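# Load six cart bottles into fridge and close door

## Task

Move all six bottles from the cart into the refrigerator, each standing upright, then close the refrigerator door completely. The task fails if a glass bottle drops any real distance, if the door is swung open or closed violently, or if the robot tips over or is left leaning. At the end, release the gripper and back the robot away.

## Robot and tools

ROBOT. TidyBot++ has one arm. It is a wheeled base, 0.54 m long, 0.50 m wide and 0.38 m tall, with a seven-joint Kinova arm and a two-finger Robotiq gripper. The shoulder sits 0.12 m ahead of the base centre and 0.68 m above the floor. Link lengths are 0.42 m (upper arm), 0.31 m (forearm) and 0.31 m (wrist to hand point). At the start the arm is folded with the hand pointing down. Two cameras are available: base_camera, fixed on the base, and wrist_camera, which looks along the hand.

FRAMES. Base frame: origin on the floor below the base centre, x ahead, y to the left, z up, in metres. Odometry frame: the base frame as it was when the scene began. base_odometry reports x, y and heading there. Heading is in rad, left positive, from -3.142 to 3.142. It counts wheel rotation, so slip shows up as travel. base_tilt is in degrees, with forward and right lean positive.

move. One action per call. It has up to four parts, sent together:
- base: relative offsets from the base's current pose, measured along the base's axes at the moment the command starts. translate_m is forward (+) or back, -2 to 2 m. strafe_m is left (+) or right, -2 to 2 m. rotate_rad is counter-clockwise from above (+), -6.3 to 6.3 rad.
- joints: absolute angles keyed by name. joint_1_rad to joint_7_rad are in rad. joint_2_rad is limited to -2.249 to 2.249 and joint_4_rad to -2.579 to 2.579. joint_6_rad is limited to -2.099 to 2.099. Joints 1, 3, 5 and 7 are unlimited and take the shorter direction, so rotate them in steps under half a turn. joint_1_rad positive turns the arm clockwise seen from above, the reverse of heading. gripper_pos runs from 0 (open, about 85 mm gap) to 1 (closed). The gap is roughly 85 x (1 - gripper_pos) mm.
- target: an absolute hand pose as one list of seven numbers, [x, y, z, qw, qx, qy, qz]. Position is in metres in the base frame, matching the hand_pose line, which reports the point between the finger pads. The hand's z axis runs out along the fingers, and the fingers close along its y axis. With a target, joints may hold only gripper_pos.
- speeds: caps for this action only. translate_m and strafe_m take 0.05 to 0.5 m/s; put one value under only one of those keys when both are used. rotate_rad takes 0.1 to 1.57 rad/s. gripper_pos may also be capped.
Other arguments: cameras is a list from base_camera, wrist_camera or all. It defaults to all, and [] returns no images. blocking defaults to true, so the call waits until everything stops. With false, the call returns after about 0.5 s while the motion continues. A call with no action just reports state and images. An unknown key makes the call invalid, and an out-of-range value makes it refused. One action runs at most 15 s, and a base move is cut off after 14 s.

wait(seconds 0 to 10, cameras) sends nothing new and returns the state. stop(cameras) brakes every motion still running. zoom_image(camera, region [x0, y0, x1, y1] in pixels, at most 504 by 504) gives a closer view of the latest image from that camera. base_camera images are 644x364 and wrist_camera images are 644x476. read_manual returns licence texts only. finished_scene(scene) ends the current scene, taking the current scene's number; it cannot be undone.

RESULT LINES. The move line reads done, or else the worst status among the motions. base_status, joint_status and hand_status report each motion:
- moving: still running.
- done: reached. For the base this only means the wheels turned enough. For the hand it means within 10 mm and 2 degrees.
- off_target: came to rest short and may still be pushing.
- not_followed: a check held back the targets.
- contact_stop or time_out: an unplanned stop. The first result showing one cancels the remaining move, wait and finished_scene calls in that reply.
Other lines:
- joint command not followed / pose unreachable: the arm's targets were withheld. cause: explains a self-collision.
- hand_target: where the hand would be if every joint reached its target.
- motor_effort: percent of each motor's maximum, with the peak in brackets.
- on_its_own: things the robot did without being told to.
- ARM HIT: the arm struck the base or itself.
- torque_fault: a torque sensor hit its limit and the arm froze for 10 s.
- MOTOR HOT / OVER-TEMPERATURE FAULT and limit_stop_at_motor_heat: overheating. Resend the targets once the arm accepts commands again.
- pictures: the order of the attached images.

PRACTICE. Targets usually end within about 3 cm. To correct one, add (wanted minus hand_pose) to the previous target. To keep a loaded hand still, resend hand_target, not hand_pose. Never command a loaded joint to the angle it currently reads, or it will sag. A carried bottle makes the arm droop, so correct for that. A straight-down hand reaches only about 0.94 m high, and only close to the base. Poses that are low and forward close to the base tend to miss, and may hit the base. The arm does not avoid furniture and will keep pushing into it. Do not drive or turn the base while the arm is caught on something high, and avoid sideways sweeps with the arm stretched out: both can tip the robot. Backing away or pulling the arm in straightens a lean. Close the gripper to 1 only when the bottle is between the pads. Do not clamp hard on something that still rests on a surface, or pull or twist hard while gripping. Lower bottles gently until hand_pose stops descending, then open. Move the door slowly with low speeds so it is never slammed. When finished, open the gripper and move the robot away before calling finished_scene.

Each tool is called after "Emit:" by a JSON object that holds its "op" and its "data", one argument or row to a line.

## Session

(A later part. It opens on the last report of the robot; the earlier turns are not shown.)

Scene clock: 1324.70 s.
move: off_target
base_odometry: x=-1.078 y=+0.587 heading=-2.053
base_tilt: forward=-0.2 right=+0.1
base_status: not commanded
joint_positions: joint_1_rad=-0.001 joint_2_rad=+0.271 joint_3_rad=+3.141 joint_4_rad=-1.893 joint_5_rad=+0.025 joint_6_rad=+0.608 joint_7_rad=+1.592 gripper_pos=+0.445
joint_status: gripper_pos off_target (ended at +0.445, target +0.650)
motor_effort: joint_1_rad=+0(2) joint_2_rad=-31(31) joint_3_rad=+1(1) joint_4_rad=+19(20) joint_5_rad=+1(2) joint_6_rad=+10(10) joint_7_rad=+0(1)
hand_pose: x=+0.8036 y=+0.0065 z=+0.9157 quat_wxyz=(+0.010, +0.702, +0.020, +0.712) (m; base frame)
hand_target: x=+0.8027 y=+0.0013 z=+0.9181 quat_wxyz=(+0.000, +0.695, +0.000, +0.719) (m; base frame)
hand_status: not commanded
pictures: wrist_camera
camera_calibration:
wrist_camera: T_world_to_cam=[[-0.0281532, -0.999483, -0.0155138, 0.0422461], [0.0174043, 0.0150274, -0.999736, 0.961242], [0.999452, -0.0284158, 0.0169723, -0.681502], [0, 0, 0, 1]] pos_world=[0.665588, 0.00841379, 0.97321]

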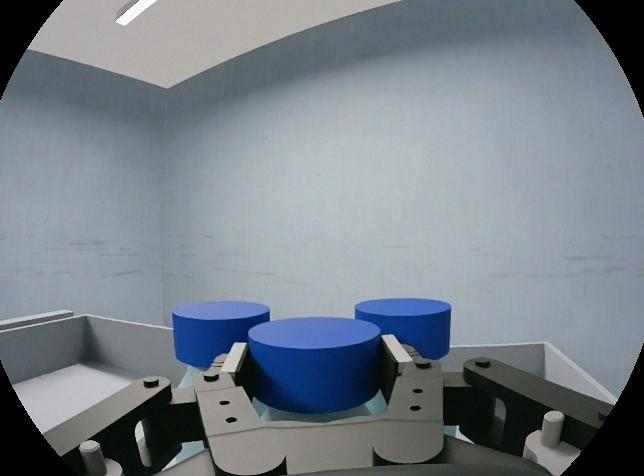

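Emit:
{"op": "move", "data": {
  "joints": {"joint_2_rad": 0.22, "joint_4_rad": -1.78, "joint_6_rad": 0.46},
  "cameras": []
}}

Emit:
{"op": "move", "data": {
  "joints": {"joint_2_rad": 0.12, "joint_4_rad": -1.632, "joint_6_rad": 0.223},
  "cameras": ["wrist_camera"]
}}

Emit:
{"op": "move", "data": {
  "base": {"translate_m": -0.12},
  "speeds": {"translate_m": 0.2},
  "joints": {"joint_2_rad": 0.02, "joint_4_rad": -1.436, "joint_6_rad": -0.02},
  "cameras": ["wrist_camera"]
}}

Emit:
{"op": "move", "data": {
  "base": {"translate_m": 0.182, "strafe_m": 0.888, "rotate_rad": 0.311},
  "speeds": {"strafe_m": 0.4, "rotate_rad": 0.25},
  "cameras": ["wrist_camera"]
}}

Scene clock: 1363.57 s.
move: off_target
base_odometry: x=-1.078 y=+0.587 heading=-2.053
base_tilt: forward=-0.2 right=+0.1
base_status: not commanded
joint_positions: joint_1_rad=-0.001 joint_2_rad=+0.254 joint_3_rad=+3.141 joint_4_rad=-1.837 joint_5_rad=+0.025 joint_6_rad=+0.475 joint_7_rad=+1.592 gripper_pos=+0.445
joint_status: joint_4_rad off_target (ended at -1.837, target -1.780); the others done
motor_effort: joint_1_rad=+1(1) joint_2_rad=-36(36) joint_3_rad=+1(1) joint_4_rad=+24(24) joint_5_rad=+0(2) joint_6_rad=+12(13) joint_7_rad=+0(1)
hand_pose: x=+0.8084 y=+0.0056 z=+0.9187 quat_wxyz=(+0.011, +0.723, +0.020, +0.691) (m; base frame)
hand_target: x=+0.8078 y=+0.0013 z=+0.9712 quat_wxyz=(+0.000, +0.696, +0.000, +0.718) (m; base frame)
hand_status: not commanded
pictures: none
No camera images: "cameras" was empty.

Scene clock: 1365.03 s.
move: off_target
base_odometry: x=-1.078 y=+0.587 heading=-2.053
base_tilt: forward=-0.2 right=+0.1
base_status: not commanded
joint_positions: joint_1_rad=-0.001 joint_2_rad=+0.142 joint_3_rad=+3.141 joint_4_rad=-1.684 joint_5_rad=+0.025 joint_6_rad=+0.240 joint_7_rad=+1.592 gripper_pos=+0.445
joint_status: joint_4_rad off_target (ended at -1.684, target -1.632); the others done
motor_effort: joint_1_rad=+0(1) joint_2_rad=-33(41) joint_3_rad=+1(1) joint_4_rad=+26(27) joint_5_rad=+1(2) joint_6_rad=+13(15) joint_7_rad=+0(1)
hand_pose: x=+0.7939 y=+0.0038 z=+1.0142 quat_wxyz=(+0.014, +0.712, +0.019, +0.702) (m; base frame)
hand_target: x=+0.7896 y=+0.0013 z=+1.0559 quat_wxyz=(+0.000, +0.692, +0.000, +0.722) (m; base frame)
hand_status: not commanded
pictures: wrist_camera
camera_calibration:
wrist_camera: T_world_to_cam=[[-0.0370088, -0.999258, -0.0106787, 0.0429884], [-0.0118221, 0.0111231, -0.999868, 1.08333], [0.999245, -0.0368777, -0.012225, -0.643823], [0, 0, 0, 1]] pos_world=[0.657735, 0.00716381, 1.07577]

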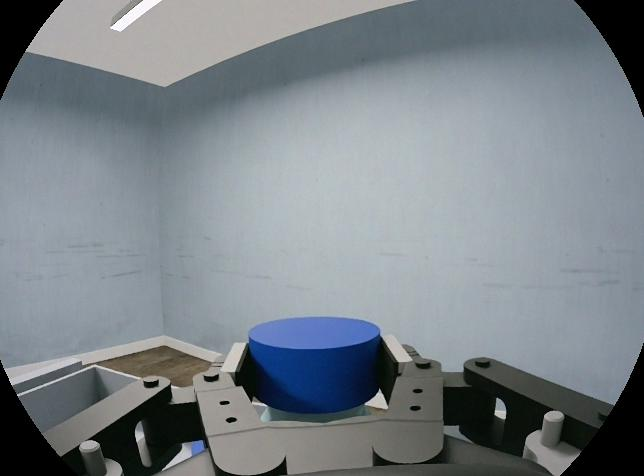

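Scene clock: 1366.70 s.
move: off_target
base_odometry: x=-1.021 y=+0.693 heading=-2.053
base_tilt: forward=-0.2 right=+0.1
base_status: done
joint_positions: joint_1_rad=-0.001 joint_2_rad=+0.043 joint_3_rad=+3.142 joint_4_rad=-1.487 joint_5_rad=+0.025 joint_6_rad=-0.006 joint_7_rad=+1.592 gripper_pos=+0.445
joint_status: joint_4_rad off_target (ended at -1.487, target -1.436); the others done
motor_effort: joint_1_rad=+0(4) joint_2_rad=-30(40) joint_3_rad=+0(3) joint_4_rad=+27(29) joint_5_rad=+1(2) joint_6_rad=+14(16) joint_7_rad=+0(1)
hand_pose: x=+0.7621 y=+0.0015 z=+1.1263 quat_wxyz=(+0.017, +0.694, +0.016, +0.719) (m; base frame)
hand_target: x=+0.7496 y=+0.0013 z=+1.1679 quat_wxyz=(+0.000, +0.673, +0.000, +0.740) (m; base frame)
hand_status: not commanded
pictures: wrist_camera
camera_calibration:
wrist_camera: T_world_to_cam=[[-0.0432297, -0.998992, -0.0120576, 0.0469666], [0.0393331, 0.0103577, -0.999172, 1.15526], [0.998291, -0.0436682, 0.0388457, -0.667489], [0, 0, 0, 1]] pos_world=[0.622938, 0.00580539, 1.1808]

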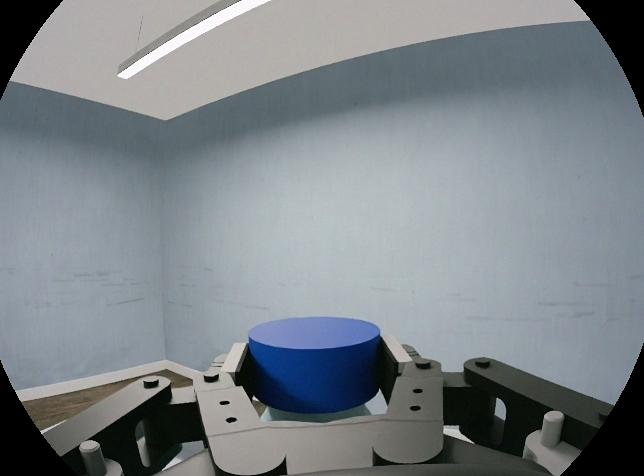

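Scene clock: 1369.97 s.
move: done
base_odometry: x=-0.319 y=+0.120 heading=-1.741
base_tilt: forward=-0.2 right=+0.1
base_status: done
joint_positions: joint_1_rad=+0.002 joint_2_rad=+0.044 joint_3_rad=+3.142 joint_4_rad=-1.487 joint_5_rad=+0.025 joint_6_rad=-0.007 joint_7_rad=+1.592 gripper_pos=+0.445
joint_status: not commanded
motor_effort: joint_1_rad=+0(6) joint_2_rad=-31(33) joint_3_rad=+1(5) joint_4_rad=+27(27) joint_5_rad=+0(2) joint_6_rad=+13(14) joint_7_rad=+0(1)
hand_pose: x=+0.7626 y=-0.0006 z=+1.1252 quat_wxyz=(+0.018, +0.695, +0.015, +0.719) (m; base frame)
hand_target: x=+0.7496 y=+0.0013 z=+1.1679 quat_wxyz=(+0.000, +0.673, +0.000, +0.740) (m; base frame)
hand_status: not commanded
pictures: wrist_camera
camera_calibration:
wrist_camera: T_world_to_cam=[[-0.0465113, -0.998846, -0.011943, 0.047273], [0.0371581, 0.0102176, -0.999257, 1.15594], [0.998226, -0.0469205, 0.03664, -0.665548], [0, 0, 0, 1]] pos_world=[0.623614, 0.00417969, 1.18003]

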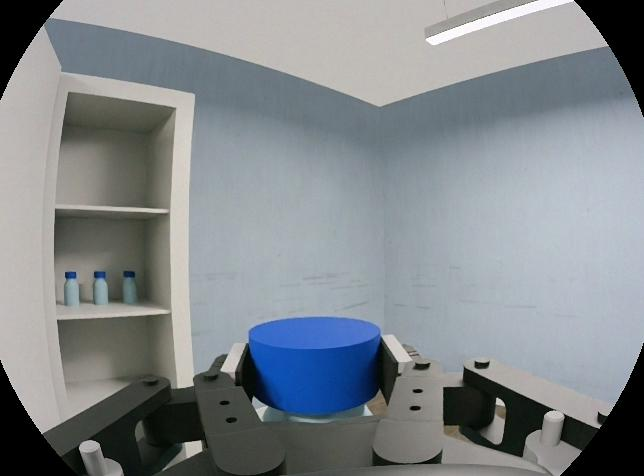

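Continue to the fridge for front-left placement.

Emit:
{"op": "move", "data": {
  "base": {"translate_m": 1.096, "strafe_m": 0.042, "rotate_rad": 0.803},
  "speeds": {"translate_m": 0.4, "rotate_rad": 0.3},
  "cameras": ["wrist_camera"]
}}

Scene clock: 1376.57 s.
move: done
base_odometry: x=-0.464 y=-0.967 heading=-0.937
base_tilt: forward=-0.2 right=+0.1
base_status: done
joint_positions: joint_1_rad=+0.003 joint_2_rad=+0.044 joint_3_rad=+3.144 joint_4_rad=-1.487 joint_5_rad=+0.025 joint_6_rad=-0.008 joint_7_rad=+1.592 gripper_pos=+0.445
joint_status: not commanded
motor_effort: joint_1_rad=+0(4) joint_2_rad=-30(33) joint_3_rad=+0(3) joint_4_rad=+27(28) joint_5_rad=+0(2) joint_6_rad=+13(14) joint_7_rad=+1(1)
hand_pose: x=+0.7627 y=-0.0020 z=+1.1247 quat_wxyz=(+0.019, +0.696, +0.015, +0.718) (m; base frame)
hand_target: x=+0.7496 y=+0.0013 z=+1.1679 quat_wxyz=(+0.000, +0.673, +0.000, +0.740) (m; base frame)
hand_status: not commanded
pictures: wrist_camera
camera_calibration:
wrist_camera: T_world_to_cam=[[-0.0488065, -0.998739, -0.0117831, 0.0474275], [0.0353879, 0.0100606, -0.999323, 1.15681], [0.998181, -0.0491904, 0.0348522, -0.663603], [0, 0, 0, 1]] pos_world=[0.623774, 0.00308655, 1.17971]

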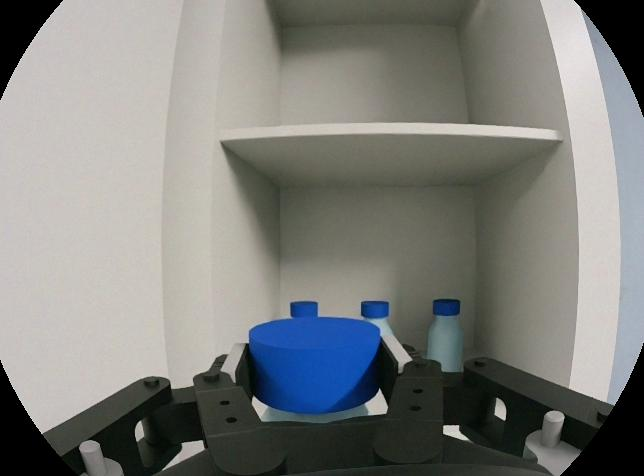

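Emit:
{"op": "move", "data": {
  "base": {"translate_m": 0.4},
  "speeds": {"translate_m": 0.22},
  "cameras": ["wrist_camera"]
}}

Scene clock: 1407.43 s.
move: done
base_odometry: x=-0.227 y=-1.290 heading=-0.938
base_tilt: forward=-0.2 right=+0.1
base_status: done
joint_positions: joint_1_rad=+0.003 joint_2_rad=+0.048 joint_3_rad=+3.144 joint_4_rad=-1.487 joint_5_rad=+0.025 joint_6_rad=-0.010 joint_7_rad=+1.592 gripper_pos=+0.445
joint_status: not commanded
motor_effort: joint_1_rad=+0(3) joint_2_rad=-31(34) joint_3_rad=+1(3) joint_4_rad=+26(28) joint_5_rad=+0(2) joint_6_rad=+13(14) joint_7_rad=+0(1)
hand_pose: x=+0.7645 y=-0.0018 z=+1.1216 quat_wxyz=(+0.019, +0.698, +0.015, +0.716) (m; base frame)
hand_target: x=+0.7496 y=+0.0013 z=+1.1679 quat_wxyz=(+0.000, +0.673, +0.000, +0.740) (m; base frame)
hand_status: not commanded
pictures: wrist_camera
camera_calibration:
wrist_camera: T_world_to_cam=[[-0.0486146, -0.998751, -0.0115484, 0.0472362], [0.0299017, 0.0101016, -0.999502, 1.15809], [0.99837, -0.0489357, 0.0293732, -0.659283], [0, 0, 0, 1]] pos_world=[0.625876, 0.00321616, 1.17742]

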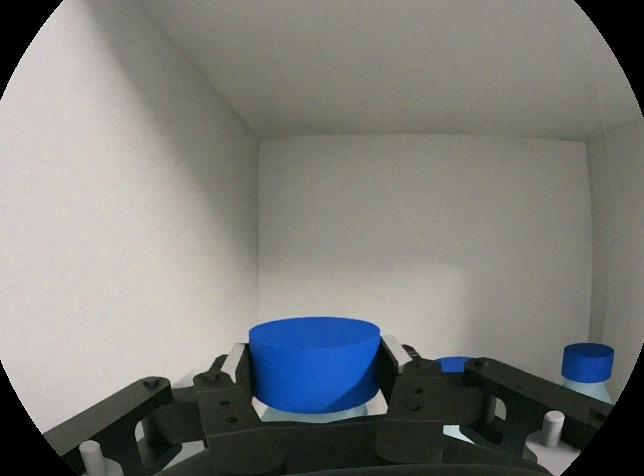

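Emit:
{"op": "move", "data": {
  "joints": {"joint_2_rad": 0.054, "joint_4_rad": -1.59, "joint_6_rad": 0.17},
  "cameras": []
}}

Emit:
{"op": "move", "data": {
  "joints": {"joint_2_rad": 0.064, "joint_4_rad": -1.632, "joint_6_rad": 0.21},
  "cameras": ["wrist_camera"]
}}

Emit:
{"op": "move", "data": {
  "joints": {"joint_2_rad": 0.073, "joint_4_rad": -1.66, "joint_6_rad": 0.25},
  "cameras": []
}}

Emit:
{"op": "move", "data": {
  "joints": {"joint_2_rad": 0.088, "joint_4_rad": -1.668, "joint_6_rad": 0.264},
  "cameras": ["wrist_camera"]
}}

Scene clock: 1427.80 s.
move: done
base_odometry: x=-0.227 y=-1.290 heading=-0.938
base_tilt: forward=-0.2 right=+0.1
base_status: not commanded
joint_positions: joint_1_rad=+0.003 joint_2_rad=+0.075 joint_3_rad=+3.144 joint_4_rad=-1.609 joint_5_rad=+0.025 joint_6_rad=+0.109 joint_7_rad=+1.592 gripper_pos=+0.445
joint_status: all done
motor_effort: joint_1_rad=+0(1) joint_2_rad=-31(33) joint_3_rad=+0(1) joint_4_rad=+27(28) joint_5_rad=+2(2) joint_6_rad=+13(15) joint_7_rad=+0(1)
hand_pose: x=+0.7742 y=-0.0009 z=+1.0648 quat_wxyz=(+0.017, +0.708, +0.016, +0.705) (m; base frame)
hand_target: x=+0.7651 y=+0.0013 z=+1.1090 quat_wxyz=(+0.000, +0.672, +0.000, +0.740) (m; base frame)
hand_status: not commanded
pictures: none
No camera images: "cameras" was empty.

Scene clock: 1428.57 s.
move: done
base_odometry: x=-0.227 y=-1.290 heading=-0.938
base_tilt: forward=-0.2 right=+0.1
base_status: not commanded
joint_positions: joint_1_rad=+0.003 joint_2_rad=+0.080 joint_3_rad=+3.144 joint_4_rad=-1.647 joint_5_rad=+0.025 joint_6_rad=+0.152 joint_7_rad=+1.592 gripper_pos=+0.445
joint_status: all done
motor_effort: joint_1_rad=+0(1) joint_2_rad=-31(33) joint_3_rad=+1(1) joint_4_rad=+26(28) joint_5_rad=+1(1) joint_6_rad=+13(14) joint_7_rad=+1(1)
hand_pose: x=+0.7743 y=-0.0006 z=+1.0510 quat_wxyz=(+0.017, +0.708, +0.016, +0.705) (m; base frame)
hand_target: x=+0.7680 y=+0.0013 z=+1.0888 quat_wxyz=(+0.000, +0.677, +0.000, +0.736) (m; base frame)
hand_status: not commanded
pictures: wrist_camera
camera_calibration:
wrist_camera: T_world_to_cam=[[-0.0448505, -0.998939, -0.0104451, 0.044073], [-0.000644009, 0.0104846, -0.999945, 1.11134], [0.998994, -0.0448413, -0.00111356, -0.635386], [0, 0, 0, 1]] pos_world=[0.637439, 0.00388284, 1.11103]

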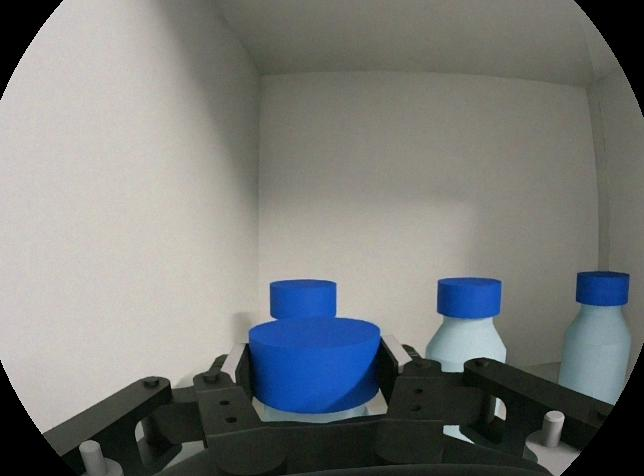

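Scene clock: 1429.20 s.
move: done
base_odometry: x=-0.227 y=-1.290 heading=-0.938
base_tilt: forward=-0.2 right=+0.1
base_status: not commanded
joint_positions: joint_1_rad=+0.003 joint_2_rad=+0.081 joint_3_rad=+3.144 joint_4_rad=-1.671 joint_5_rad=+0.025 joint_6_rad=+0.196 joint_7_rad=+1.592 gripper_pos=+0.445
joint_status: all done
motor_effort: joint_1_rad=+0(1) joint_2_rad=-31(32) joint_3_rad=+0(1) joint_4_rad=+26(26) joint_5_rad=+1(1) joint_6_rad=+13(14) joint_7_rad=+0(2)
hand_pose: x=+0.7734 y=-0.0002 z=+1.0493 quat_wxyz=(+0.017, +0.702, +0.016, +0.712) (m; base frame)
hand_target: x=+0.7700 y=+0.0013 z=+1.0780 quat_wxyz=(+0.000, +0.675, +0.000, +0.737) (m; base frame)
hand_status: not commanded
pictures: none
No camera images: "cameras" was empty.

Scene clock: 1429.77 s.
move: done
base_odometry: x=-0.227 y=-1.290 heading=-0.938
base_tilt: forward=-0.2 right=+0.1
base_status: not commanded
joint_positions: joint_1_rad=+0.003 joint_2_rad=+0.089 joint_3_rad=+3.144 joint_4_rad=-1.672 joint_5_rad=+0.025 joint_6_rad=+0.214 joint_7_rad=+1.592 gripper_pos=+0.445
joint_status: all done
motor_effort: joint_1_rad=+0(0) joint_2_rad=-30(31) joint_3_rad=+1(1) joint_4_rad=+25(26) joint_5_rad=+1(2) joint_6_rad=+12(13) joint_7_rad=+0(1)
hand_pose: x=+0.7762 y=-0.0001 z=+1.0491 quat_wxyz=(+0.017, +0.698, +0.017, +0.715) (m; base frame)
hand_target: x=+0.7753 y=+0.0013 z=+1.0676 quat_wxyz=(+0.000, +0.679, +0.000, +0.734) (m; base frame)
hand_status: not commanded
pictures: wrist_camera
camera_calibration:
wrist_camera: T_world_to_cam=[[-0.0429685, -0.999007, -0.0118048, 0.0445878], [0.0277435, 0.010618, -0.999559, 1.08693], [0.998691, -0.0432771, 0.0272597, -0.666818], [0, 0, 0, 1]] pos_world=[0.637706, 0.00414442, 1.10516]

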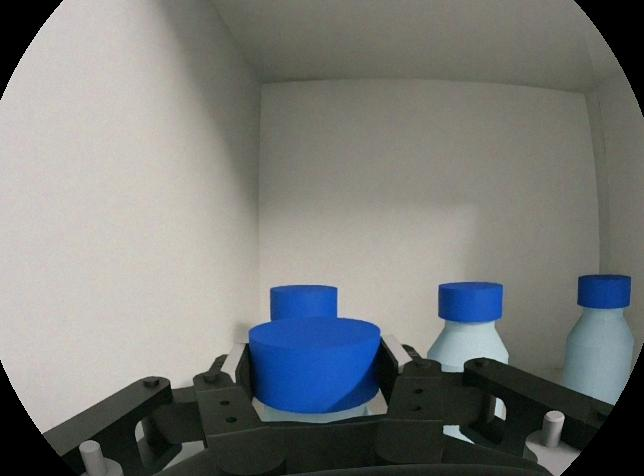

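Emit:
{"op": "move", "data": {
  "joints": {"joint_2_rad": 0.104, "joint_4_rad": -1.674, "joint_6_rad": 0.276},
  "cameras": []
}}

Emit:
{"op": "move", "data": {
  "joints": {"gripper_pos": 0.0},
  "cameras": ["wrist_camera"]
}}

Scene clock: 1441.77 s.
move: done
base_odometry: x=-0.227 y=-1.290 heading=-0.938
base_tilt: forward=-0.2 right=+0.1
base_status: not commanded
joint_positions: joint_1_rad=+0.003 joint_2_rad=+0.097 joint_3_rad=+3.144 joint_4_rad=-1.672 joint_5_rad=+0.025 joint_6_rad=+0.231 joint_7_rad=+1.592 gripper_pos=+0.445
joint_status: all done
motor_effort: joint_1_rad=+0(0) joint_2_rad=-29(31) joint_3_rad=+1(1) joint_4_rad=+23(25) joint_5_rad=+1(2) joint_6_rad=+11(12) joint_7_rad=+1(1)
hand_pose: x=+0.7791 y=+0.0000 z=+1.0489 quat_wxyz=(+0.016, +0.695, +0.017, +0.718) (m; base frame)
hand_target: x=+0.7809 y=+0.0013 z=+1.0570 quat_wxyz=(+0.000, +0.682, +0.000, +0.731) (m; base frame)
hand_status: not commanded
pictures: none
No camera images: "cameras" was empty.

Scene clock: 1442.67 s.
move: done
base_odometry: x=-0.227 y=-1.290 heading=-0.938
base_tilt: forward=-0.2 right=+0.1
base_status: not commanded
joint_positions: joint_1_rad=+0.003 joint_2_rad=+0.097 joint_3_rad=+3.144 joint_4_rad=-1.672 joint_5_rad=+0.025 joint_6_rad=+0.246 joint_7_rad=+1.592 gripper_pos=+0.000
joint_status: all done
motor_effort: joint_1_rad=+0(0) joint_2_rad=-26(29) joint_3_rad=+0(1) joint_4_rad=+21(24) joint_5_rad=+0(1) joint_6_rad=+9(11) joint_7_rad=+0(1)
hand_pose: x=+0.7789 y=+0.0001 z=+1.0535 quat_wxyz=(+0.016, +0.690, +0.017, +0.724) (m; base frame)
hand_target: x=+0.7809 y=+0.0013 z=+1.0570 quat_wxyz=(+0.000, +0.682, +0.000, +0.731) (m; base frame)
hand_status: not commanded
pictures: wrist_camera
camera_calibration:
wrist_camera: T_world_to_cam=[[-0.0418706, -0.999041, -0.0128301, 0.0452243], [0.0513557, 0.0106724, -0.998623, 1.0719], [0.997802, -0.0424718, 0.0508596, -0.693802], [0, 0, 0, 1]] pos_world=[0.639123, 0.00427406, 1.1063]

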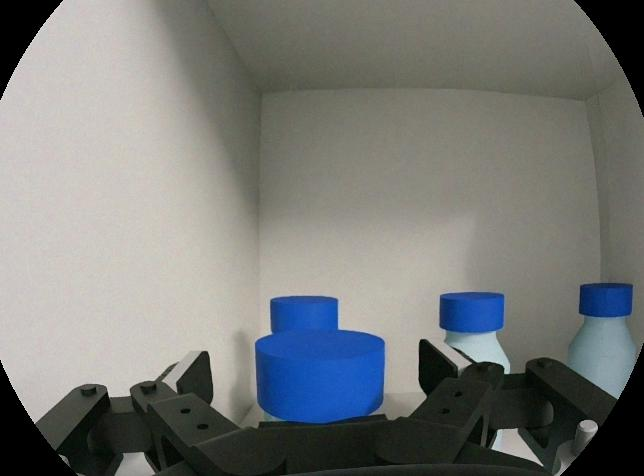

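Emit:
{"op": "move", "data": {
  "base": {"translate_m": -0.45},
  "speeds": {"translate_m": 0.3},
  "cameras": ["wrist_camera"]
}}

Scene clock: 1473.83 s.
move: done
base_odometry: x=-0.493 y=-0.927 heading=-0.939
base_tilt: forward=-0.2 right=+0.1
base_status: done
joint_positions: joint_1_rad=+0.003 joint_2_rad=+0.096 joint_3_rad=+3.144 joint_4_rad=-1.672 joint_5_rad=+0.025 joint_6_rad=+0.247 joint_7_rad=+1.592 gripper_pos=+0.000
joint_status: not commanded
motor_effort: joint_1_rad=+0(2) joint_2_rad=-26(30) joint_3_rad=+1(3) joint_4_rad=+21(22) joint_5_rad=+1(2) joint_6_rad=+9(10) joint_7_rad=+0(1)
hand_pose: x=+0.7785 y=+0.0002 z=+1.0544 quat_wxyz=(+0.016, +0.689, +0.017, +0.724) (m; base frame)
hand_target: x=+0.7809 y=+0.0013 z=+1.0570 quat_wxyz=(+0.000, +0.682, +0.000, +0.731) (m; base frame)
hand_status: not commanded
pictures: wrist_camera
camera_calibration:
wrist_camera: T_world_to_cam=[[-0.041686, -0.999047, -0.0129089, 0.0452558], [0.0530203, 0.01069, -0.998536, 1.07141], [0.997723, -0.0423094, 0.0525242, -0.695116], [0, 0, 0, 1]] pos_world=[0.638614, 0.00434941, 1.10693]

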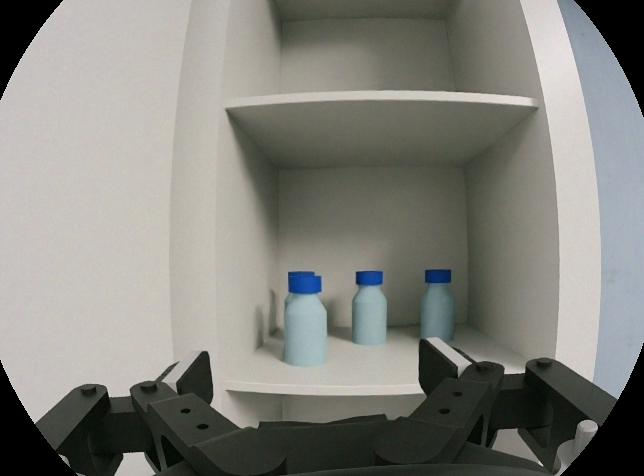

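Emit:
{"op": "move", "data": {
  "base": {"translate_m": -0.786, "strafe_m": 0.665, "rotate_rad": -0.641},
  "speeds": {"translate_m": 0.5, "rotate_rad": 0.3},
  "joints": {"gripper_pos": 0.12},
  "cameras": []
}}

Scene clock: 1504.87 s.
move: done
base_odometry: x=-0.421 y=+0.100 heading=-1.581
base_tilt: forward=-0.2 right=+0.1
base_status: done
joint_positions: joint_1_rad=+0.003 joint_2_rad=+0.097 joint_3_rad=+3.144 joint_4_rad=-1.672 joint_5_rad=+0.025 joint_6_rad=+0.247 joint_7_rad=+1.592 gripper_pos=+0.120
joint_status: all done
motor_effort: joint_1_rad=+0(4) joint_2_rad=-26(29) joint_3_rad=+1(3) joint_4_rad=+21(21) joint_5_rad=+1(2) joint_6_rad=+9(10) joint_7_rad=+0(1)
hand_pose: x=+0.7789 y=+0.0002 z=+1.0537 quat_wxyz=(+0.016, +0.690, +0.017, +0.724) (m; base frame)
hand_target: x=+0.7809 y=+0.0013 z=+1.0570 quat_wxyz=(+0.000, +0.682, +0.000, +0.731) (m; base frame)
hand_status: not commanded
pictures: none
No camera images: "cameras" was empty.

Emit:
{"op": "move", "data": {
  "base": {"translate_m": -0.39, "strafe_m": -0.375, "rotate_rad": -0.76},
  "speeds": {"translate_m": 0.5, "rotate_rad": 0.4},
  "cameras": ["wrist_camera"]
}}

Emit:
{"op": "move", "data": {
  "joints": {"joint_2_rad": 0.275, "joint_4_rad": -1.902, "joint_6_rad": 0.64},
  "cameras": ["wrist_camera"]
}}

Scene clock: 1514.60 s.
move: done
base_odometry: x=-0.793 y=+0.494 heading=-2.341
base_tilt: forward=-0.2 right=+0.1
base_status: done
joint_positions: joint_1_rad=+0.000 joint_2_rad=+0.101 joint_3_rad=+3.142 joint_4_rad=-1.672 joint_5_rad=+0.025 joint_6_rad=+0.247 joint_7_rad=+1.592 gripper_pos=+0.120
joint_status: not commanded
motor_effort: joint_1_rad=+0(4) joint_2_rad=-26(30) joint_3_rad=+1(5) joint_4_rad=+21(21) joint_5_rad=+0(2) joint_6_rad=+9(9) joint_7_rad=-1(1)
hand_pose: x=+0.7803 y=+0.0033 z=+1.0512 quat_wxyz=(+0.015, +0.691, +0.018, +0.723) (m; base frame)
hand_target: x=+0.7809 y=+0.0013 z=+1.0570 quat_wxyz=(+0.000, +0.682, +0.000, +0.731) (m; base frame)
hand_status: not commanded
pictures: wrist_camera
camera_calibration:
wrist_camera: T_world_to_cam=[[-0.0370197, -0.999231, -0.0129047, 0.0446974], [0.0483129, 0.0111089, -0.99877, 1.07202], [0.998146, -0.0375976, 0.0478645, -0.692072], [0, 0, 0, 1]] pos_world=[0.640651, 0.00673389, 1.1044]

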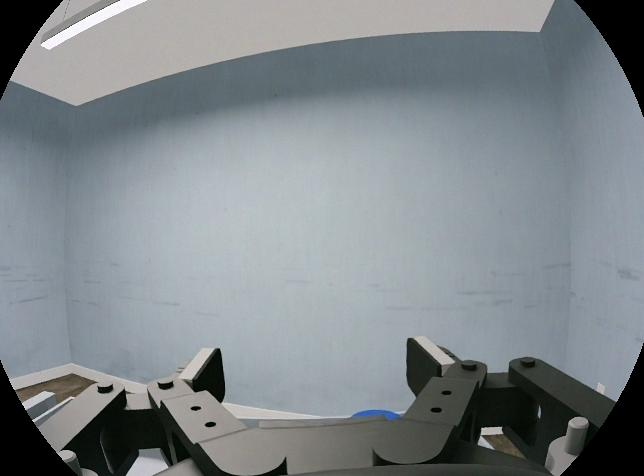

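Scene clock: 1516.20 s.
move: done
base_odometry: x=-0.793 y=+0.494 heading=-2.341
base_tilt: forward=-0.2 right=+0.1
base_status: not commanded
joint_positions: joint_1_rad=+0.000 joint_2_rad=+0.273 joint_3_rad=+3.142 joint_4_rad=-1.893 joint_5_rad=+0.025 joint_6_rad=+0.603 joint_7_rad=+1.592 gripper_pos=+0.120
joint_status: all done
motor_effort: joint_1_rad=+0(1) joint_2_rad=-30(35) joint_3_rad=+0(1) joint_4_rad=+18(21) joint_5_rad=+1(2) joint_6_rad=+9(11) joint_7_rad=+0(1)
hand_pose: x=+0.8040 y=+0.0058 z=+0.9133 quat_wxyz=(+0.010, +0.704, +0.020, +0.710) (m; base frame)
hand_target: x=+0.8027 y=+0.0013 z=+0.9182 quat_wxyz=(+0.000, +0.695, +0.000, +0.719) (m; base frame)
hand_status: not commanded
pictures: wrist_camera
camera_calibration:
wrist_camera: T_world_to_cam=[[-0.0292704, -0.999458, -0.0150884, 0.0421103], [0.0112526, 0.0147644, -0.999828, 0.963907], [0.999508, -0.0294351, 0.0108143, -0.676292], [0, 0, 0, 1]] pos_world=[0.666345, 0.00794918, 0.971689]

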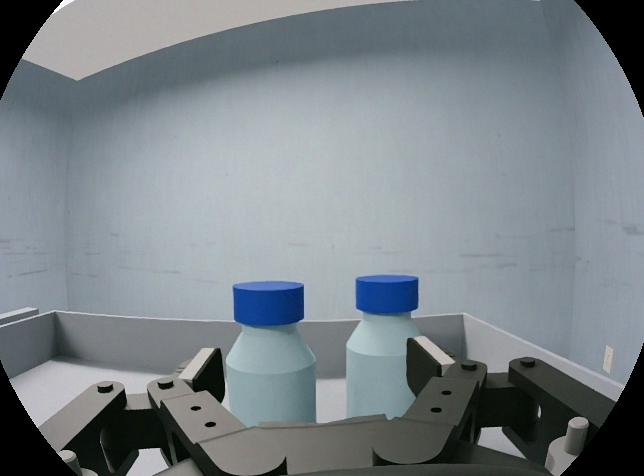

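Emit:
{"op": "zoom_image", "data": {
  "camera": "wrist_camera",
  "region": [160, 260, 480, 476]
}}

Scaled by 1.575.

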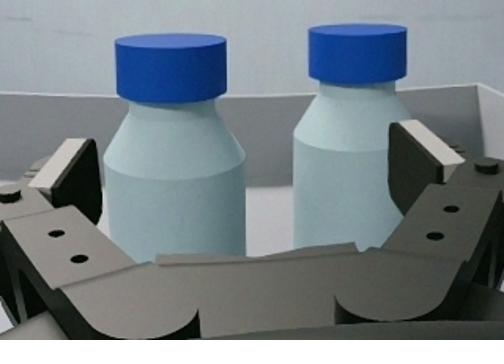

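Emit:
{"op": "move", "data": {
  "base": {"translate_m": 0.03, "strafe_m": 0.0355},
  "speeds": {"translate_m": 0.1},
  "cameras": ["wrist_camera"]
}}

Emit:
{"op": "zoom_image", "data": {
  "camera": "wrist_camera",
  "region": [160, 260, 480, 476]
}}

Scene clock: 1529.00 s.
move: done
base_odometry: x=-0.788 y=+0.448 heading=-2.342
base_tilt: forward=-0.2 right=+0.1
base_status: done
joint_positions: joint_1_rad=+0.000 joint_2_rad=+0.272 joint_3_rad=+3.142 joint_4_rad=-1.893 joint_5_rad=+0.025 joint_6_rad=+0.606 joint_7_rad=+1.592 gripper_pos=+0.120
joint_status: not commanded
motor_effort: joint_1_rad=+0(4) joint_2_rad=-31(32) joint_3_rad=+0(2) joint_4_rad=+19(19) joint_5_rad=+1(2) joint_6_rad=+9(9) joint_7_rad=+0(1)
hand_pose: x=+0.8039 y=+0.0057 z=+0.9146 quat_wxyz=(+0.010, +0.703, +0.020, +0.711) (m; base frame)
hand_target: x=+0.8027 y=+0.0013 z=+0.9182 quat_wxyz=(+0.000, +0.695, +0.000, +0.719) (m; base frame)
hand_status: not commanded
pictures: wrist_camera
camera_calibration:
wrist_camera: T_world_to_cam=[[-0.0294124, -0.999452, -0.0152116, 0.0422], [0.0147703, 0.014782, -0.999782, 0.962287], [0.999458, -0.0296307, 0.0143274, -0.679379], [0, 0, 0, 1]] pos_world=[0.666039, 0.00782184, 0.972453]

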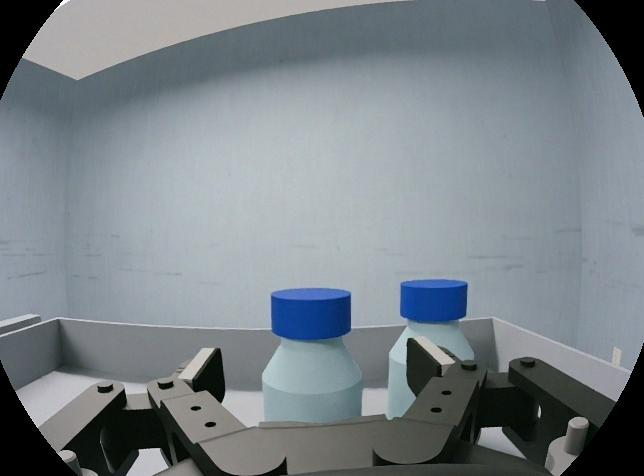

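Scaled by 1.575.

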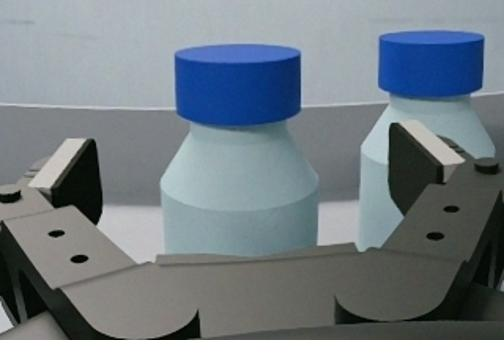

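Emit:
{"op": "move", "data": {
  "base": {"translate_m": 0.062, "strafe_m": 0.004},
  "speeds": {"translate_m": 0.1},
  "cameras": ["wrist_camera"]
}}

Emit:
{"op": "zoom_image", "data": {
  "camera": "wrist_camera",
  "region": [160, 260, 480, 476]
}}

Scene clock: 1539.50 s.
move: done
base_odometry: x=-0.828 y=+0.401 heading=-2.343
base_tilt: forward=-0.2 right=+0.1
base_status: done
joint_positions: joint_1_rad=+0.000 joint_2_rad=+0.272 joint_3_rad=+3.142 joint_4_rad=-1.893 joint_5_rad=+0.025 joint_6_rad=+0.607 joint_7_rad=+1.592 gripper_pos=+0.120
joint_status: not commanded
motor_effort: joint_1_rad=+0(2) joint_2_rad=-31(34) joint_3_rad=+0(1) joint_4_rad=+19(20) joint_5_rad=+1(2) joint_6_rad=+10(10) joint_7_rad=+0(1)
hand_pose: x=+0.8037 y=+0.0057 z=+0.9154 quat_wxyz=(+0.010, +0.702, +0.020, +0.712) (m; base frame)
hand_target: x=+0.8027 y=+0.0013 z=+0.9182 quat_wxyz=(+0.000, +0.695, +0.000, +0.719) (m; base frame)
hand_status: not commanded
pictures: wrist_camera
camera_calibration:
wrist_camera: T_world_to_cam=[[-0.0293556, -0.999452, -0.0152853, 0.042237], [0.0166374, 0.0148013, -0.999752, 0.961558], [0.999431, -0.0296026, 0.0161938, -0.680888], [0, 0, 0, 1]] pos_world=[0.665742, 0.00782557, 0.972991]

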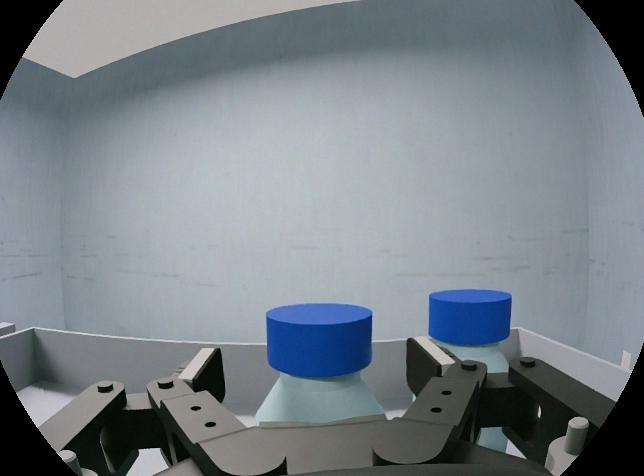

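Scaled by 1.575.

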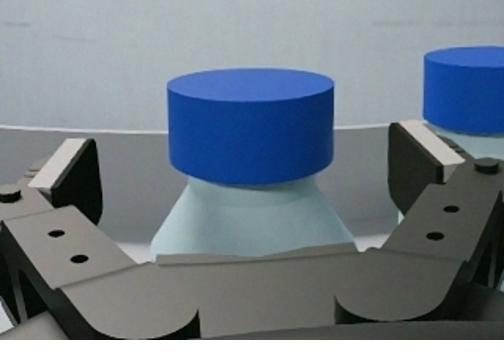

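Emit:
{"op": "move", "data": {
  "base": {"translate_m": 0.039},
  "speeds": {"translate_m": 0.06},
  "cameras": ["wrist_camera"]
}}

Emit:
{"op": "zoom_image", "data": {
  "camera": "wrist_camera",
  "region": [160, 260, 480, 476]
}}

Scene clock: 1544.83 s.
move: done
base_odometry: x=-0.856 y=+0.372 heading=-2.343
base_tilt: forward=-0.2 right=+0.1
base_status: done
joint_positions: joint_1_rad=+0.000 joint_2_rad=+0.271 joint_3_rad=+3.142 joint_4_rad=-1.893 joint_5_rad=+0.025 joint_6_rad=+0.608 joint_7_rad=+1.592 gripper_pos=+0.120
joint_status: not commanded
motor_effort: joint_1_rad=+0(1) joint_2_rad=-31(33) joint_3_rad=+0(1) joint_4_rad=+18(20) joint_5_rad=+0(2) joint_6_rad=+9(10) joint_7_rad=+0(1)
hand_pose: x=+0.8036 y=+0.0057 z=+0.9158 quat_wxyz=(+0.010, +0.702, +0.020, +0.712) (m; base frame)
hand_target: x=+0.8027 y=+0.0013 z=+0.9182 quat_wxyz=(+0.000, +0.695, +0.000, +0.719) (m; base frame)
hand_status: not commanded
pictures: wrist_camera
camera_calibration:
wrist_camera: T_world_to_cam=[[-0.0293328, -0.999452, -0.0153177, 0.0422548], [0.0175333, 0.0148075, -0.999737, 0.96128], [0.999416, -0.0295937, 0.0170894, -0.681592], [0, 0, 0, 1]] pos_world=[0.665579, 0.00782674, 0.973322]

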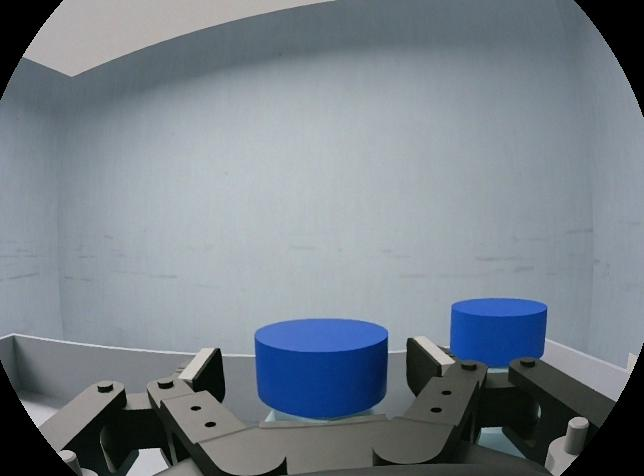

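Scaled by 1.575.

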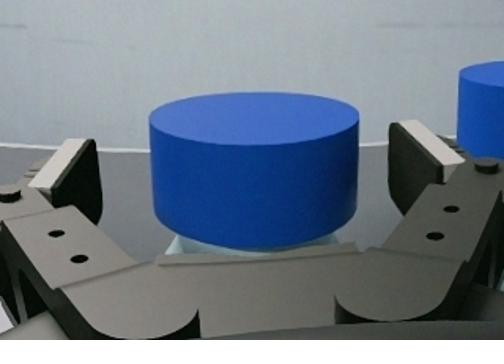

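Emit:
{"op": "move", "data": {
  "joints": {"gripper_pos": 0.65},
  "cameras": ["wrist_camera"]
}}

Scene clock: 1550.57 s.
move: off_target
base_odometry: x=-0.856 y=+0.372 heading=-2.343
base_tilt: forward=-0.2 right=+0.1
base_status: not commanded
joint_positions: joint_1_rad=+0.000 joint_2_rad=+0.271 joint_3_rad=+3.142 joint_4_rad=-1.893 joint_5_rad=+0.025 joint_6_rad=+0.608 joint_7_rad=+1.592 gripper_pos=+0.444
joint_status: gripper_pos off_target (ended at +0.444, target +0.650)
motor_effort: joint_1_rad=+0(1) joint_2_rad=-31(32) joint_3_rad=+1(1) joint_4_rad=+19(20) joint_5_rad=+1(2) joint_6_rad=+10(10) joint_7_rad=+1(1)
hand_pose: x=+0.8035 y=+0.0057 z=+0.9159 quat_wxyz=(+0.010, +0.702, +0.020, +0.712) (m; base frame)
hand_target: x=+0.8027 y=+0.0013 z=+0.9182 quat_wxyz=(+0.000, +0.695, +0.000, +0.719) (m; base frame)
hand_status: not commanded
pictures: wrist_camera
camera_calibration:
wrist_camera: T_world_to_cam=[[-0.0293124, -0.999453, -0.0153406, 0.0422645], [0.0180241, 0.0148162, -0.999728, 0.961], [0.999408, -0.0295809, 0.0175799, -0.682014], [0, 0, 0, 1]] pos_world=[0.665528, 0.00782845, 0.973377]

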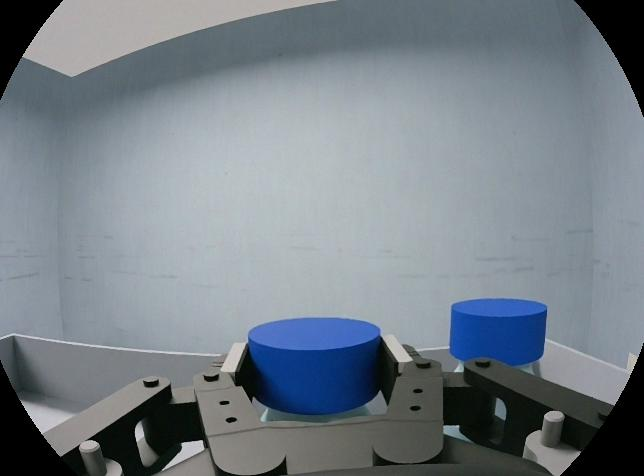

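Emit:
{"op": "move", "data": {
  "joints": {"joint_2_rad": 0.22, "joint_4_rad": -1.78, "joint_6_rad": 0.46},
  "cameras": ["wrist_camera"]
}}

Emit:
{"op": "move", "data": {
  "joints": {"joint_2_rad": 0.12, "joint_4_rad": -1.632, "joint_6_rad": 0.223},
  "cameras": ["wrist_camera"]
}}

Emit:
{"op": "move", "data": {
  "base": {"translate_m": -0.12},
  "speeds": {"translate_m": 0.2},
  "joints": {"joint_2_rad": 0.02, "joint_4_rad": -1.436, "joint_6_rad": -0.02},
  "cameras": ["wrist_camera"]
}}

Scene clock: 1568.57 s.
move: off_target
base_odometry: x=-0.856 y=+0.372 heading=-2.343
base_tilt: forward=-0.2 right=+0.1
base_status: not commanded
joint_positions: joint_1_rad=+0.000 joint_2_rad=+0.256 joint_3_rad=+3.142 joint_4_rad=-1.835 joint_5_rad=+0.025 joint_6_rad=+0.476 joint_7_rad=+1.592 gripper_pos=+0.444
joint_status: joint_4_rad off_target (ended at -1.835, target -1.780); the others done
motor_effort: joint_1_rad=+0(1) joint_2_rad=-35(37) joint_3_rad=+0(1) joint_4_rad=+23(24) joint_5_rad=+0(1) joint_6_rad=+13(14) joint_7_rad=+0(1)
hand_pose: x=+0.8095 y=+0.0048 z=+0.9188 quat_wxyz=(+0.011, +0.722, +0.020, +0.691) (m; base frame)
hand_target: x=+0.8078 y=+0.0013 z=+0.9712 quat_wxyz=(+0.000, +0.696, +0.000, +0.718) (m; base frame)
hand_status: not commanded
pictures: wrist_camera
camera_calibration:
wrist_camera: T_world_to_cam=[[-0.0329603, -0.999387, -0.0117722, 0.04126], [-0.040483, 0.0131039, -0.999094, 1.0106], [0.998636, -0.0324539, -0.0408901, -0.633673], [0, 0, 0, 1]] pos_world=[0.675081, 0.00742676, 0.984261]

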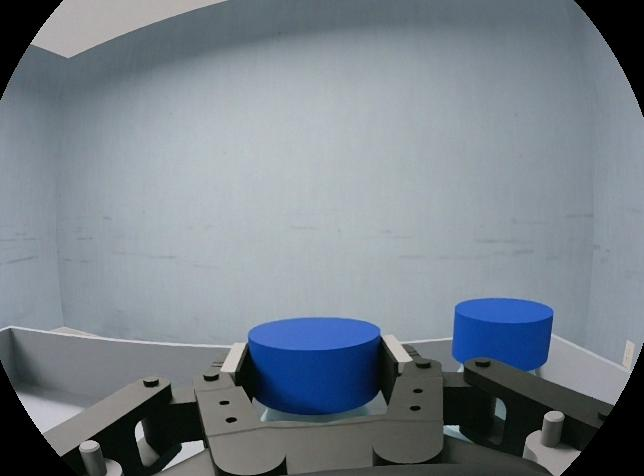

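Scene clock: 1570.03 s.
move: off_target
base_odometry: x=-0.856 y=+0.372 heading=-2.343
base_tilt: forward=-0.2 right=+0.1
base_status: not commanded
joint_positions: joint_1_rad=+0.000 joint_2_rad=+0.141 joint_3_rad=+3.142 joint_4_rad=-1.683 joint_5_rad=+0.025 joint_6_rad=+0.241 joint_7_rad=+1.592 gripper_pos=+0.444
joint_status: joint_4_rad off_target (ended at -1.683, target -1.632); the others done
motor_effort: joint_1_rad=+0(1) joint_2_rad=-33(40) joint_3_rad=+1(1) joint_4_rad=+26(27) joint_5_rad=+0(2) joint_6_rad=+13(15) joint_7_rad=+1(1)
hand_pose: x=+0.7937 y=+0.0030 z=+1.0159 quat_wxyz=(+0.014, +0.711, +0.019, +0.703) (m; base frame)
hand_target: x=+0.7896 y=+0.0013 z=+1.0559 quat_wxyz=(+0.000, +0.692, +0.000, +0.722) (m; base frame)
hand_status: not commanded
pictures: wrist_camera
camera_calibration:
wrist_camera: T_world_to_cam=[[-0.0381481, -0.999215, -0.0106998, 0.0431567], [-0.00869027, 0.0110389, -0.999901, 1.08257], [0.999234, -0.0380514, -0.00910456, -0.646731], [0, 0, 0, 1]] pos_world=[0.65729, 0.0065634, 1.07703]

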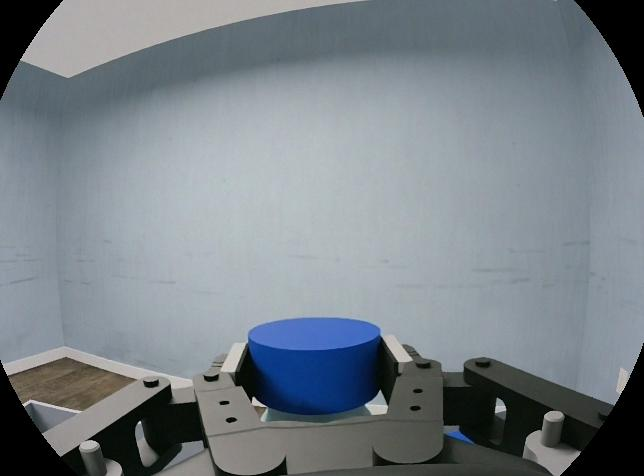

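Scene clock: 1571.70 s.
move: off_target
base_odometry: x=-0.772 y=+0.458 heading=-2.343
base_tilt: forward=-0.2 right=+0.1
base_status: done
joint_positions: joint_1_rad=+0.000 joint_2_rad=+0.042 joint_3_rad=+3.142 joint_4_rad=-1.485 joint_5_rad=+0.025 joint_6_rad=-0.005 joint_7_rad=+1.592 gripper_pos=+0.444
joint_status: joint_4_rad off_target (ended at -1.485, target -1.436); the others done
motor_effort: joint_1_rad=+0(1) joint_2_rad=-30(40) joint_3_rad=+0(2) joint_4_rad=+26(29) joint_5_rad=+1(2) joint_6_rad=+13(15) joint_7_rad=+1(1)
hand_pose: x=+0.7618 y=+0.0011 z=+1.1280 quat_wxyz=(+0.017, +0.693, +0.016, +0.721) (m; base frame)
hand_target: x=+0.7496 y=+0.0013 z=+1.1680 quat_wxyz=(+0.000, +0.673, +0.000, +0.740) (m; base frame)
hand_status: not commanded
pictures: wrist_camera
camera_calibration:
wrist_camera: T_world_to_cam=[[-0.0438483, -0.998964, -0.0121774, 0.0471578], [0.0424479, 0.0103152, -0.999045, 1.15449], [0.998136, -0.0443234, 0.0419516, -0.670626], [0, 0, 0, 1]] pos_world=[0.622438, 0.00547569, 1.1821]

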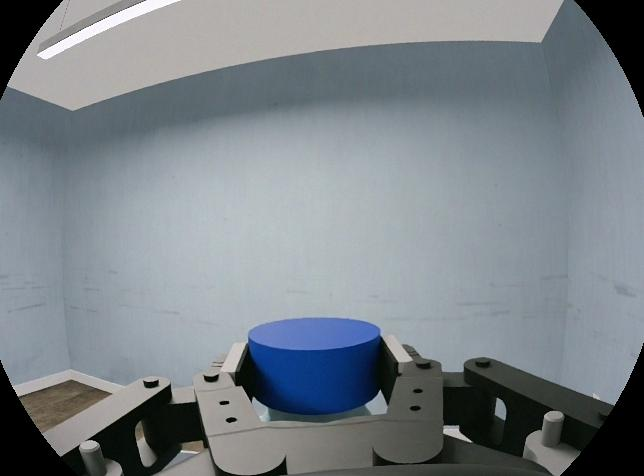

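Emit:
{"op": "move", "data": {
  "base": {"translate_m": -0.0735, "strafe_m": 0.5595, "rotate_rad": 0.601},
  "speeds": {"translate_m": 0.4, "rotate_rad": 0.28},
  "cameras": []
}}

Emit:
{"op": "move", "data": {
  "base": {"translate_m": 1.17, "strafe_m": 0.126, "rotate_rad": 0.661},
  "speeds": {"translate_m": 0.4, "rotate_rad": 0.28},
  "cameras": ["wrist_camera"]
}}

Scene clock: 1600.93 s.
move: done
base_odometry: x=-0.319 y=+0.120 heading=-1.742
base_tilt: forward=-0.2 right=+0.1
base_status: done
joint_positions: joint_1_rad=+0.002 joint_2_rad=+0.042 joint_3_rad=+3.142 joint_4_rad=-1.485 joint_5_rad=+0.025 joint_6_rad=-0.006 joint_7_rad=+1.592 gripper_pos=+0.444
joint_status: not commanded
motor_effort: joint_1_rad=+0(6) joint_2_rad=-30(32) joint_3_rad=+0(5) joint_4_rad=+26(27) joint_5_rad=+1(2) joint_6_rad=+13(14) joint_7_rad=+0(1)
hand_pose: x=+0.7619 y=+0.0000 z=+1.1276 quat_wxyz=(+0.018, +0.694, +0.016, +0.720) (m; base frame)
hand_target: x=+0.7496 y=+0.0013 z=+1.1680 quat_wxyz=(+0.000, +0.673, +0.000, +0.740) (m; base frame)
hand_status: not commanded
pictures: none
No camera images: "cameras" was empty.

Scene clock: 1605.10 s.
move: done
base_odometry: x=-0.394 y=-1.054 heading=-1.080
base_tilt: forward=-0.2 right=+0.1
base_status: done
joint_positions: joint_1_rad=+0.000 joint_2_rad=+0.044 joint_3_rad=+3.140 joint_4_rad=-1.485 joint_5_rad=+0.025 joint_6_rad=-0.008 joint_7_rad=+1.592 gripper_pos=+0.444
joint_status: not commanded
motor_effort: joint_1_rad=+0(4) joint_2_rad=-30(34) joint_3_rad=+1(4) joint_4_rad=+27(27) joint_5_rad=+1(2) joint_6_rad=+13(14) joint_7_rad=+1(1)
hand_pose: x=+0.7628 y=+0.0020 z=+1.1257 quat_wxyz=(+0.017, +0.695, +0.017, +0.719) (m; base frame)
hand_target: x=+0.7496 y=+0.0013 z=+1.1680 quat_wxyz=(+0.000, +0.673, +0.000, +0.740) (m; base frame)
hand_status: not commanded
pictures: wrist_camera
camera_calibration:
wrist_camera: T_world_to_cam=[[-0.0424925, -0.999024, -0.0120417, 0.0468869], [0.0372784, 0.0104588, -0.99925, 1.1563], [0.998401, -0.0429096, 0.0367976, -0.66589], [0, 0, 0, 1]] pos_world=[0.623713, 0.00617449, 1.18051]

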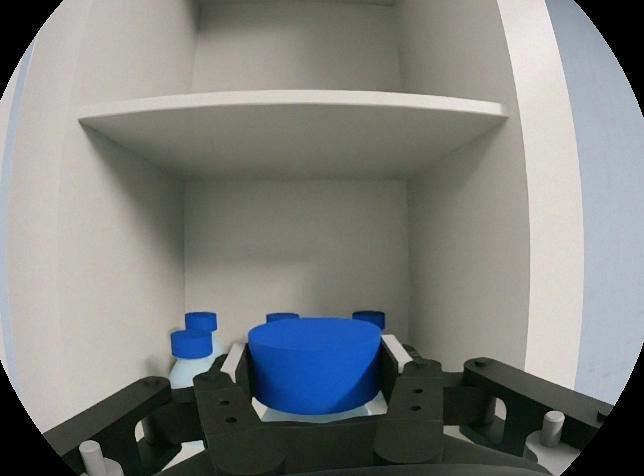

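Emit:
{"op": "move", "data": {
  "base": {"translate_m": 0.279, "strafe_m": 0.018},
  "speeds": {"translate_m": 0.15},
  "cameras": ["wrist_camera"]
}}

Scene clock: 1643.83 s.
move: done
base_odometry: x=-0.247 y=-1.292 heading=-1.080
base_tilt: forward=-0.2 right=+0.1
base_status: done
joint_positions: joint_1_rad=+0.000 joint_2_rad=+0.047 joint_3_rad=+3.140 joint_4_rad=-1.485 joint_5_rad=+0.025 joint_6_rad=-0.009 joint_7_rad=+1.592 gripper_pos=+0.444
joint_status: not commanded
motor_effort: joint_1_rad=+0(2) joint_2_rad=-29(34) joint_3_rad=+0(2) joint_4_rad=+26(27) joint_5_rad=+1(2) joint_6_rad=+14(14) joint_7_rad=+0(1)
hand_pose: x=+0.7640 y=+0.0020 z=+1.1236 quat_wxyz=(+0.017, +0.696, +0.017, +0.717) (m; base frame)
hand_target: x=+0.7496 y=+0.0013 z=+1.1680 quat_wxyz=(+0.000, +0.673, +0.000, +0.740) (m; base frame)
hand_status: not commanded
pictures: wrist_camera
camera_calibration:
wrist_camera: T_world_to_cam=[[-0.0425349, -0.999024, -0.0118823, 0.046777], [0.0334838, 0.010461, -0.999385, 1.15721], [0.998534, -0.0429065, 0.0330062, -0.662885], [0, 0, 0, 1]] pos_world=[0.625155, 0.00618377, 1.17893]

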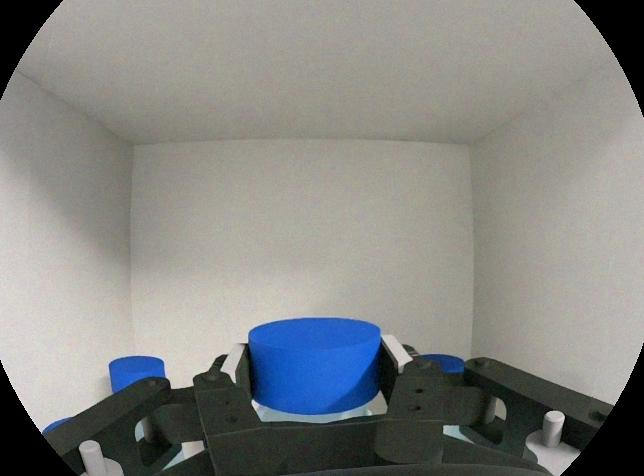

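Emit:
{"op": "move", "data": {
  "joints": {"joint_2_rad": 0.056, "joint_4_rad": -1.59, "joint_6_rad": 0.17},
  "cameras": []
}}

Emit:
{"op": "move", "data": {
  "joints": {"joint_2_rad": 0.066, "joint_4_rad": -1.632, "joint_6_rad": 0.205},
  "cameras": ["wrist_camera"]
}}

Scene clock: 1654.90 s.
move: done
base_odometry: x=-0.247 y=-1.292 heading=-1.080
base_tilt: forward=-0.2 right=+0.1
base_status: not commanded
joint_positions: joint_1_rad=+0.000 joint_2_rad=+0.076 joint_3_rad=+3.140 joint_4_rad=-1.608 joint_5_rad=+0.025 joint_6_rad=+0.110 joint_7_rad=+1.592 gripper_pos=+0.444
joint_status: all done
motor_effort: joint_1_rad=+0(1) joint_2_rad=-31(34) joint_3_rad=+0(1) joint_4_rad=+26(29) joint_5_rad=+1(1) joint_6_rad=+14(15) joint_7_rad=+1(1)
hand_pose: x=+0.7747 y=+0.0029 z=+1.0647 quat_wxyz=(+0.015, +0.708, +0.018, +0.706) (m; base frame)
hand_target: x=+0.7659 y=+0.0013 z=+1.1077 quat_wxyz=(+0.000, +0.673, +0.000, +0.740) (m; base frame)
hand_status: not commanded
pictures: none
No camera images: "cameras" was empty.

Scene clock: 1655.63 s.
move: done
base_odometry: x=-0.247 y=-1.292 heading=-1.080
base_tilt: forward=-0.2 right=+0.1
base_status: not commanded
joint_positions: joint_1_rad=+0.000 joint_2_rad=+0.079 joint_3_rad=+3.140 joint_4_rad=-1.647 joint_5_rad=+0.025 joint_6_rad=+0.147 joint_7_rad=+1.592 gripper_pos=+0.444
joint_status: all done
motor_effort: joint_1_rad=+0(1) joint_2_rad=-31(33) joint_3_rad=+1(1) joint_4_rad=+26(27) joint_5_rad=+1(2) joint_6_rad=+13(15) joint_7_rad=+0(1)
hand_pose: x=+0.7742 y=+0.0032 z=+1.0500 quat_wxyz=(+0.015, +0.710, +0.018, +0.704) (m; base frame)
hand_target: x=+0.7689 y=+0.0013 z=+1.0860 quat_wxyz=(+0.000, +0.679, +0.000, +0.734) (m; base frame)
hand_status: not commanded
pictures: wrist_camera
camera_calibration:
wrist_camera: T_world_to_cam=[[-0.0390122, -0.999183, -0.0105535, 0.0434419], [-0.00484447, 0.0107506, -0.99993, 1.11352], [0.999227, -0.0389583, -0.00525991, -0.630983], [0, 0, 0, 1]] pos_world=[0.637585, 0.00685334, 1.11059]

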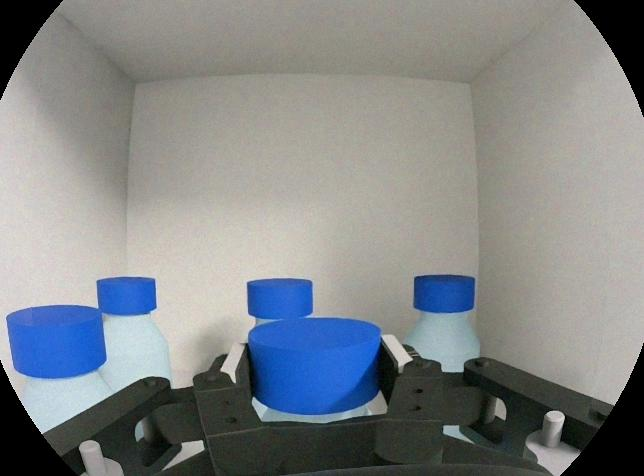

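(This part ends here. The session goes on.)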